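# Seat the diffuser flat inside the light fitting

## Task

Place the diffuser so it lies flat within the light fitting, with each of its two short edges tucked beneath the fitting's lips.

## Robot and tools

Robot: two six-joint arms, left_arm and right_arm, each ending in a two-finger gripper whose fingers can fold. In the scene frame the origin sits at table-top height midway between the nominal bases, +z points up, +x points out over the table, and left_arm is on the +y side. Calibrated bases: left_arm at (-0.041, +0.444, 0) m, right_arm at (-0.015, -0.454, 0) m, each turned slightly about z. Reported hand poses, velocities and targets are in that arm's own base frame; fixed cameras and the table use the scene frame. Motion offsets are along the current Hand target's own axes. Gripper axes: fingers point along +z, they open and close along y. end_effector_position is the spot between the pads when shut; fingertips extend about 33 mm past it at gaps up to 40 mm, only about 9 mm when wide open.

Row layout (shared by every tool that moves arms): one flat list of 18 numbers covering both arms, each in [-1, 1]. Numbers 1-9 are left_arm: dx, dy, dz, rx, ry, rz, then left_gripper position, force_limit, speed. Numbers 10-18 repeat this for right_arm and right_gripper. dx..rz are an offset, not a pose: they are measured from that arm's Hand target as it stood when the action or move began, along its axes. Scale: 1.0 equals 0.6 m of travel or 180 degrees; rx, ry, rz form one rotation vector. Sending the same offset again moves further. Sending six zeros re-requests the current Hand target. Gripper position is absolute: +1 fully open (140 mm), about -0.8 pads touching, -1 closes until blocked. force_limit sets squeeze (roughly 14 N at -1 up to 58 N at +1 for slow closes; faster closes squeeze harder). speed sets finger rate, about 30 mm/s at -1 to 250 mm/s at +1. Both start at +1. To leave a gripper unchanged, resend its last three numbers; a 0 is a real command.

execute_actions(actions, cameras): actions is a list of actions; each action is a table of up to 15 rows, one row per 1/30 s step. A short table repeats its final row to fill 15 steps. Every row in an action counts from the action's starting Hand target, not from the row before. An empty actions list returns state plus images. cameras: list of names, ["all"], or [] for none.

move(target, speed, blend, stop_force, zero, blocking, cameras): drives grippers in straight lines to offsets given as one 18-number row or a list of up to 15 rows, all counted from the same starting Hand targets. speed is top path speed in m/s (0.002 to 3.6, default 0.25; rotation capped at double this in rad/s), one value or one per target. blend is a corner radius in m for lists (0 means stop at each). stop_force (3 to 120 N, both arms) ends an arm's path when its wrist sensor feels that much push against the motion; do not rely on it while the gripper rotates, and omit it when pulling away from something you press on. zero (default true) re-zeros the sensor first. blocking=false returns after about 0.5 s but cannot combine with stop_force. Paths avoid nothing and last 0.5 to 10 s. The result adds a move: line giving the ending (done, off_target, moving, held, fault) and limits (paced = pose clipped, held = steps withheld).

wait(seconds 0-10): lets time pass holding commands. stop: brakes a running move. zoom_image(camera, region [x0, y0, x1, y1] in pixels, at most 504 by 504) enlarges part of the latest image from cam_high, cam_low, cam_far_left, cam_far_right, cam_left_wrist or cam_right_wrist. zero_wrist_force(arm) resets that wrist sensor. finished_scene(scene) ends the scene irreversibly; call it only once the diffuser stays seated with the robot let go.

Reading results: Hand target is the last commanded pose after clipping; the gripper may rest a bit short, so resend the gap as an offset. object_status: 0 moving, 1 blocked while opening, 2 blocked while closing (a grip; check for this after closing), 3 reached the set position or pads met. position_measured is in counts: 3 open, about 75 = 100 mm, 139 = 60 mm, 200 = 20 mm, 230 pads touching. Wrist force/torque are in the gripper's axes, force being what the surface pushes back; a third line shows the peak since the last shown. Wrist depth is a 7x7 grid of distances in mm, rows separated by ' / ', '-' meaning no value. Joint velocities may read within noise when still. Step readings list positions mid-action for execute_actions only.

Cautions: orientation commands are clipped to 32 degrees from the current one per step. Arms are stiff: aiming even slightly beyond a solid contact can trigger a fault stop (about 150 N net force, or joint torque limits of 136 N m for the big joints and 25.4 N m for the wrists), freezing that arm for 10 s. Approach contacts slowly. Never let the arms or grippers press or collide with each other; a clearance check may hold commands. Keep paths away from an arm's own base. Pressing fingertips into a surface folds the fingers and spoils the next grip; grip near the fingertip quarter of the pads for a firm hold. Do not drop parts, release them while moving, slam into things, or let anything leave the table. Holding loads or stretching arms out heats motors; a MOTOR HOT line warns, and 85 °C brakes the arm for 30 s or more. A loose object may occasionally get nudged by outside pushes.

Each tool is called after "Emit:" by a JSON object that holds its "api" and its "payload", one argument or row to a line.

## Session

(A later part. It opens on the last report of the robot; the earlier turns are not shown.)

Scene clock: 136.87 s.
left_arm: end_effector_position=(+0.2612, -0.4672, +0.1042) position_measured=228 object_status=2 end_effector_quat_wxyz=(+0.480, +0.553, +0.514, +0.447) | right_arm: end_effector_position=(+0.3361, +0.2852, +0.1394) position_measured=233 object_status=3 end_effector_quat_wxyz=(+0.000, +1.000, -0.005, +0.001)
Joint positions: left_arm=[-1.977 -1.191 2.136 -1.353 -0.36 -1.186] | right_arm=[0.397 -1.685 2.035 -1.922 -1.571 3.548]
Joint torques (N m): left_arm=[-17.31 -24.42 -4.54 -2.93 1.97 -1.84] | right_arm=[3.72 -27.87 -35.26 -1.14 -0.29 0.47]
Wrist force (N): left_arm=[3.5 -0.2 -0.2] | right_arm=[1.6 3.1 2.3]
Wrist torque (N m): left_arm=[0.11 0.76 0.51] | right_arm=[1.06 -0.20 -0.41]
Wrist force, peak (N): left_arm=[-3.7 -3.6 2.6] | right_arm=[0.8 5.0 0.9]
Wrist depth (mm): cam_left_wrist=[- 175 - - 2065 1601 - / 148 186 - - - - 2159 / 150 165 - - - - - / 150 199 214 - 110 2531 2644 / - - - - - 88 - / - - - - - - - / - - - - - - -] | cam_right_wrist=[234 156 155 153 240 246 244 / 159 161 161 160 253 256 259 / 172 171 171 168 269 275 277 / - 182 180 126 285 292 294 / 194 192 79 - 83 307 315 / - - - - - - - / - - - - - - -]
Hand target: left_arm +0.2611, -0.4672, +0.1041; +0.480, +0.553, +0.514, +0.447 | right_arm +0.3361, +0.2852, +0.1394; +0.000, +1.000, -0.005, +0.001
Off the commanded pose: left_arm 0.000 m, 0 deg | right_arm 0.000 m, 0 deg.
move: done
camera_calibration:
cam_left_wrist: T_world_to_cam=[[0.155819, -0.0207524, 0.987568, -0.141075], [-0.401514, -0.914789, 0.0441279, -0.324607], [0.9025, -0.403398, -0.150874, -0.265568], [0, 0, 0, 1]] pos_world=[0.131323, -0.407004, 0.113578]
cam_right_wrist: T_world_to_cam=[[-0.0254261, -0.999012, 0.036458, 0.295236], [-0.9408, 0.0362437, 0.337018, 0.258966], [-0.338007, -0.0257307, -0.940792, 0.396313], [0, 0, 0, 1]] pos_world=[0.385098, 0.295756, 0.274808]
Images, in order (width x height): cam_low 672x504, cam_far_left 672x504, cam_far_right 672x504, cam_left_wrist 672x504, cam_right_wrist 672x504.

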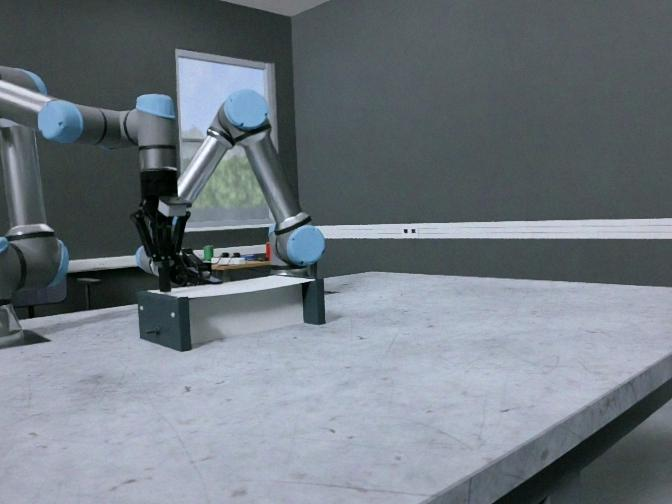

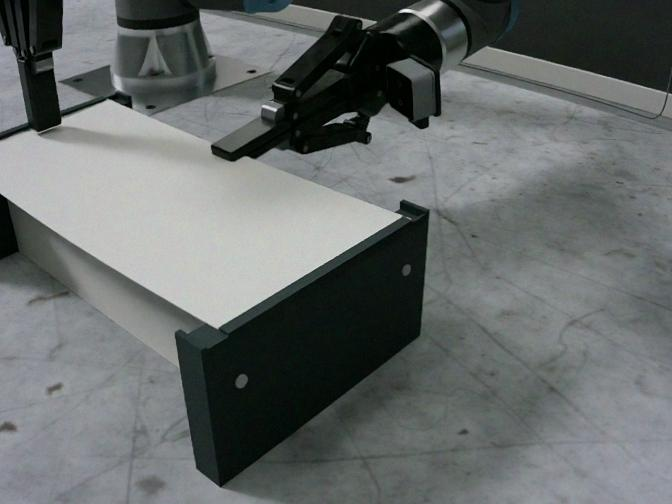

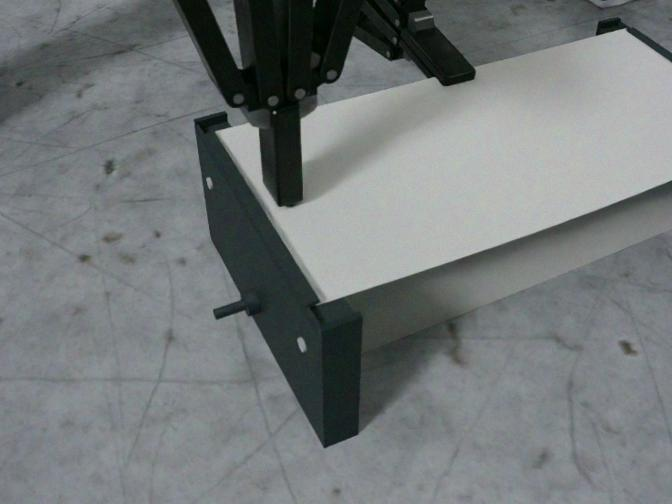

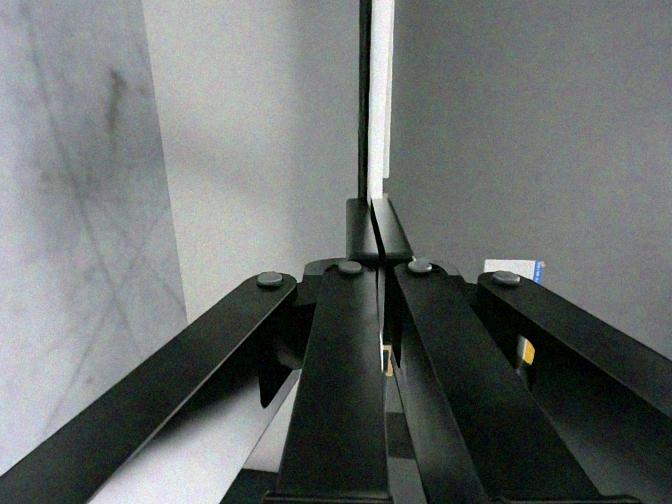

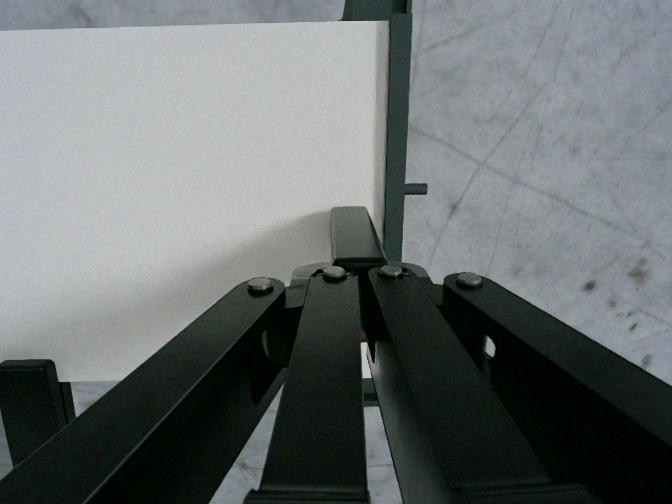

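Emit:
{"api": "move", "payload": {
  "target": [
    [0,0.003,0,0,0,0,-0.4,-1,-1,0,0,0,0,0,0,-1,-1,0],
    [0,0.003,-0.17,0,0,0,-0.4,-1,-1,0,0,-0.15,0,0,0,-1,-1,0]
  ],
  "speed": 0.1,
  "cameras": ["cam_far_right","cam_right_wrist","cam_low","cam_far_left"]
}}

Emit:
{"api": "zoom_image", "payload": {
  "camera": "cam_far_left",
  "region": [160, 190, 440, 370]
}}

Emit:
{"api": "zoom_image", "payload": {
  "camera": "cam_far_right",
  "region": [180, 90, 380, 330]
}}

Emit:
{"api": "zoom_image", "payload": {
  "camera": "cam_low",
  "region": [120, 250, 350, 370]
}}

Scene clock: 140.43 s.
left_arm: end_effector_position=(+0.1608, -0.4599, +0.1201) position_measured=179 object_status=3 end_effector_quat_wxyz=(+0.480, +0.553, +0.514, +0.447) | right_arm: end_effector_position=(+0.3359, +0.2852, +0.2293) position_measured=233 object_status=3 end_effector_quat_wxyz=(+0.000, +1.000, -0.005, +0.001)
Joint positions: left_arm=[-2.187 -1.187 2.046 -1.125 -0.559 -1.343] | right_arm=[0.397 -1.737 1.843 -1.679 -1.571 3.548]
Joint torques (N m): left_arm=[-13.29 -23.43 -22.45 2.48 -0.66 -2.29] | right_arm=[-1.77 -25.46 -35.36 -1.14 -0.12 -1.04]
Wrist force (N): left_arm=[-3.0 0.2 0.0] | right_arm=[1.9 2.9 2.3]
Wrist torque (N m): left_arm=[0.20 0.48 0.52] | right_arm=[0.99 -0.29 -0.37]
Wrist force, peak (N): left_arm=[3.9 1.0 0.1] | right_arm=[1.9 3.6 2.9]
Wrist depth (mm): cam_left_wrist=[166 211 - - 2354 - - / 168 211 284 2377 2220 2644 - / - 227 294 331 - 2705 - / - 218 - 146 134 - - / - - - - - 89 77 / - - - - - - - / - - - - - - -] | cam_right_wrist=[316 317 317 314 321 327 329 / 244 246 245 246 342 346 347 / 261 260 262 259 364 366 371 / 277 279 275 126 385 394 387 / 407 291 79 - 83 409 425 / - - - - - - - / - - - - - - -]
Hand target: left_arm +0.1607, -0.4599, +0.1201; +0.480, +0.553, +0.514, +0.447 | right_arm +0.3359, +0.2852, +0.2294; +0.000, +1.000, -0.005, +0.001
Off the commanded pose: left_arm 0.000 m, 0 deg | right_arm 0.000 m, 0 deg.
move: done
camera_calibration:
cam_right_wrist: T_world_to_cam=[[-0.02546, -0.999014, 0.0363641, 0.292001], [-0.940799, 0.036244, 0.337022, 0.228478], [-0.338008, -0.0256307, -0.940794, 0.480795], [0, 0, 0, 1]] pos_world=[0.384898, 0.295755, 0.364708]
Images, in order (width x height): cam_low 672x504, cam_far_left 672x504, cam_far_right 672x504, cam_right_wrist 672x504.

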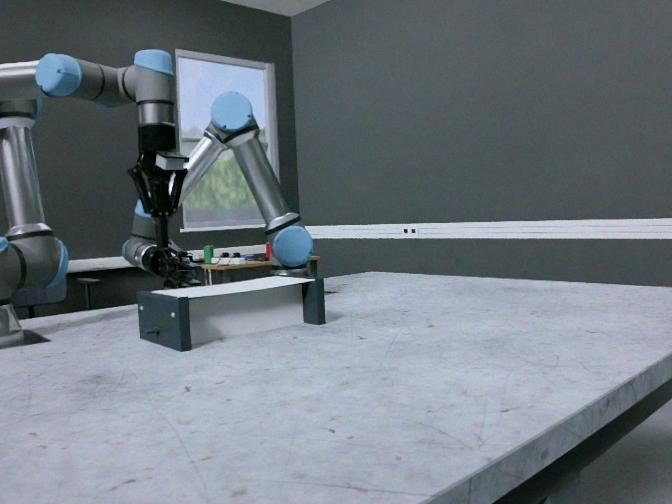

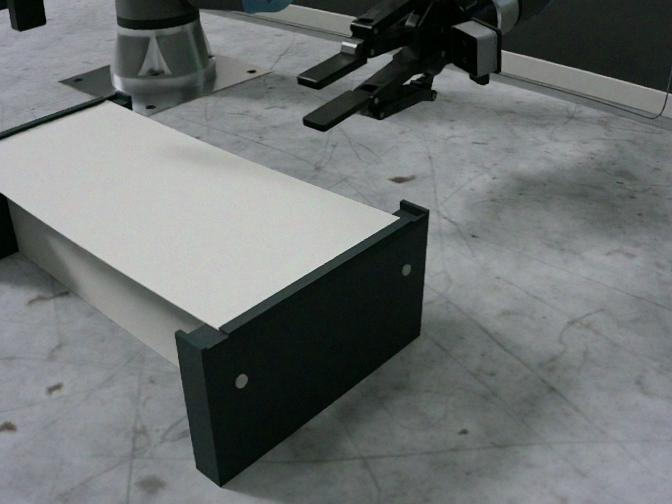

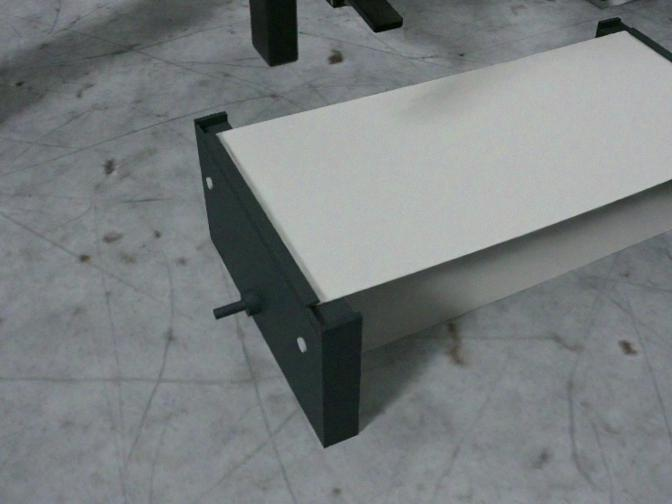

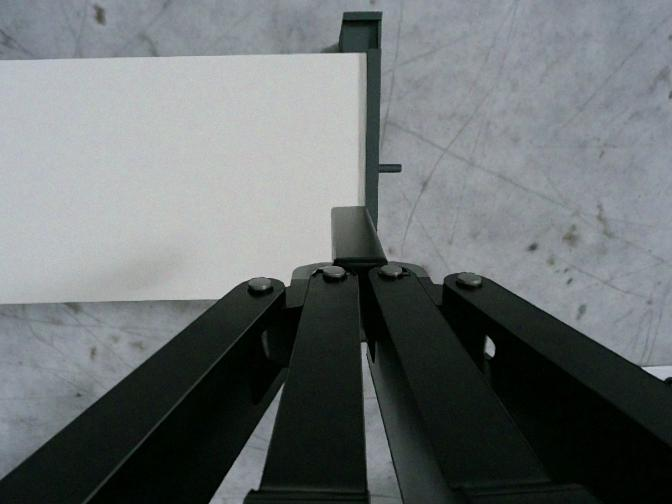

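Scaled by 1.800 from the camera's 672x504 image, which has a finer 960x720 frame.

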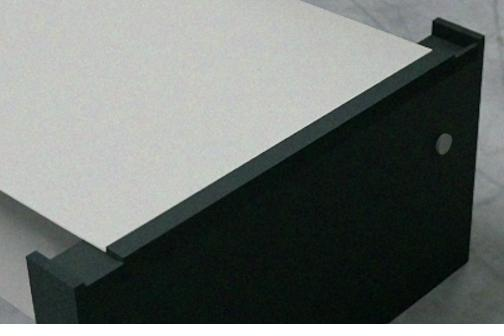

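Scaled by 2.100 from the camera's 672x504 image, which has a finer 960x720 frame.

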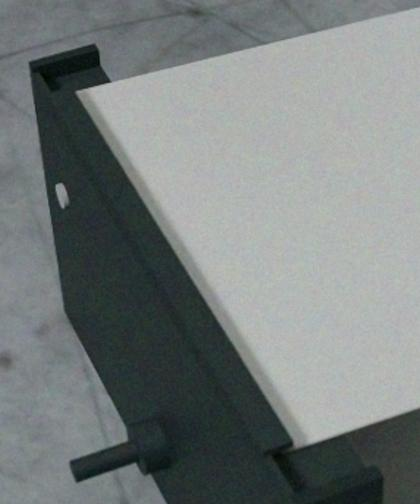

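Scaled by 2.191 from the camera's 672x504 image, which has a finer 960x720 frame.

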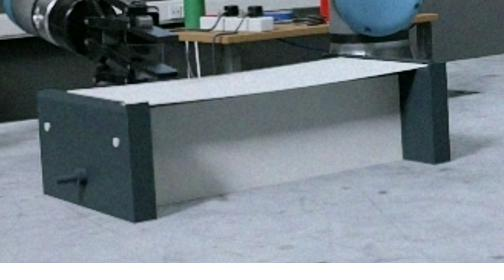

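Emit:
{"api": "finished_scene", "payload": {
  "scene": 1
}}

The scene is finished: the task was done.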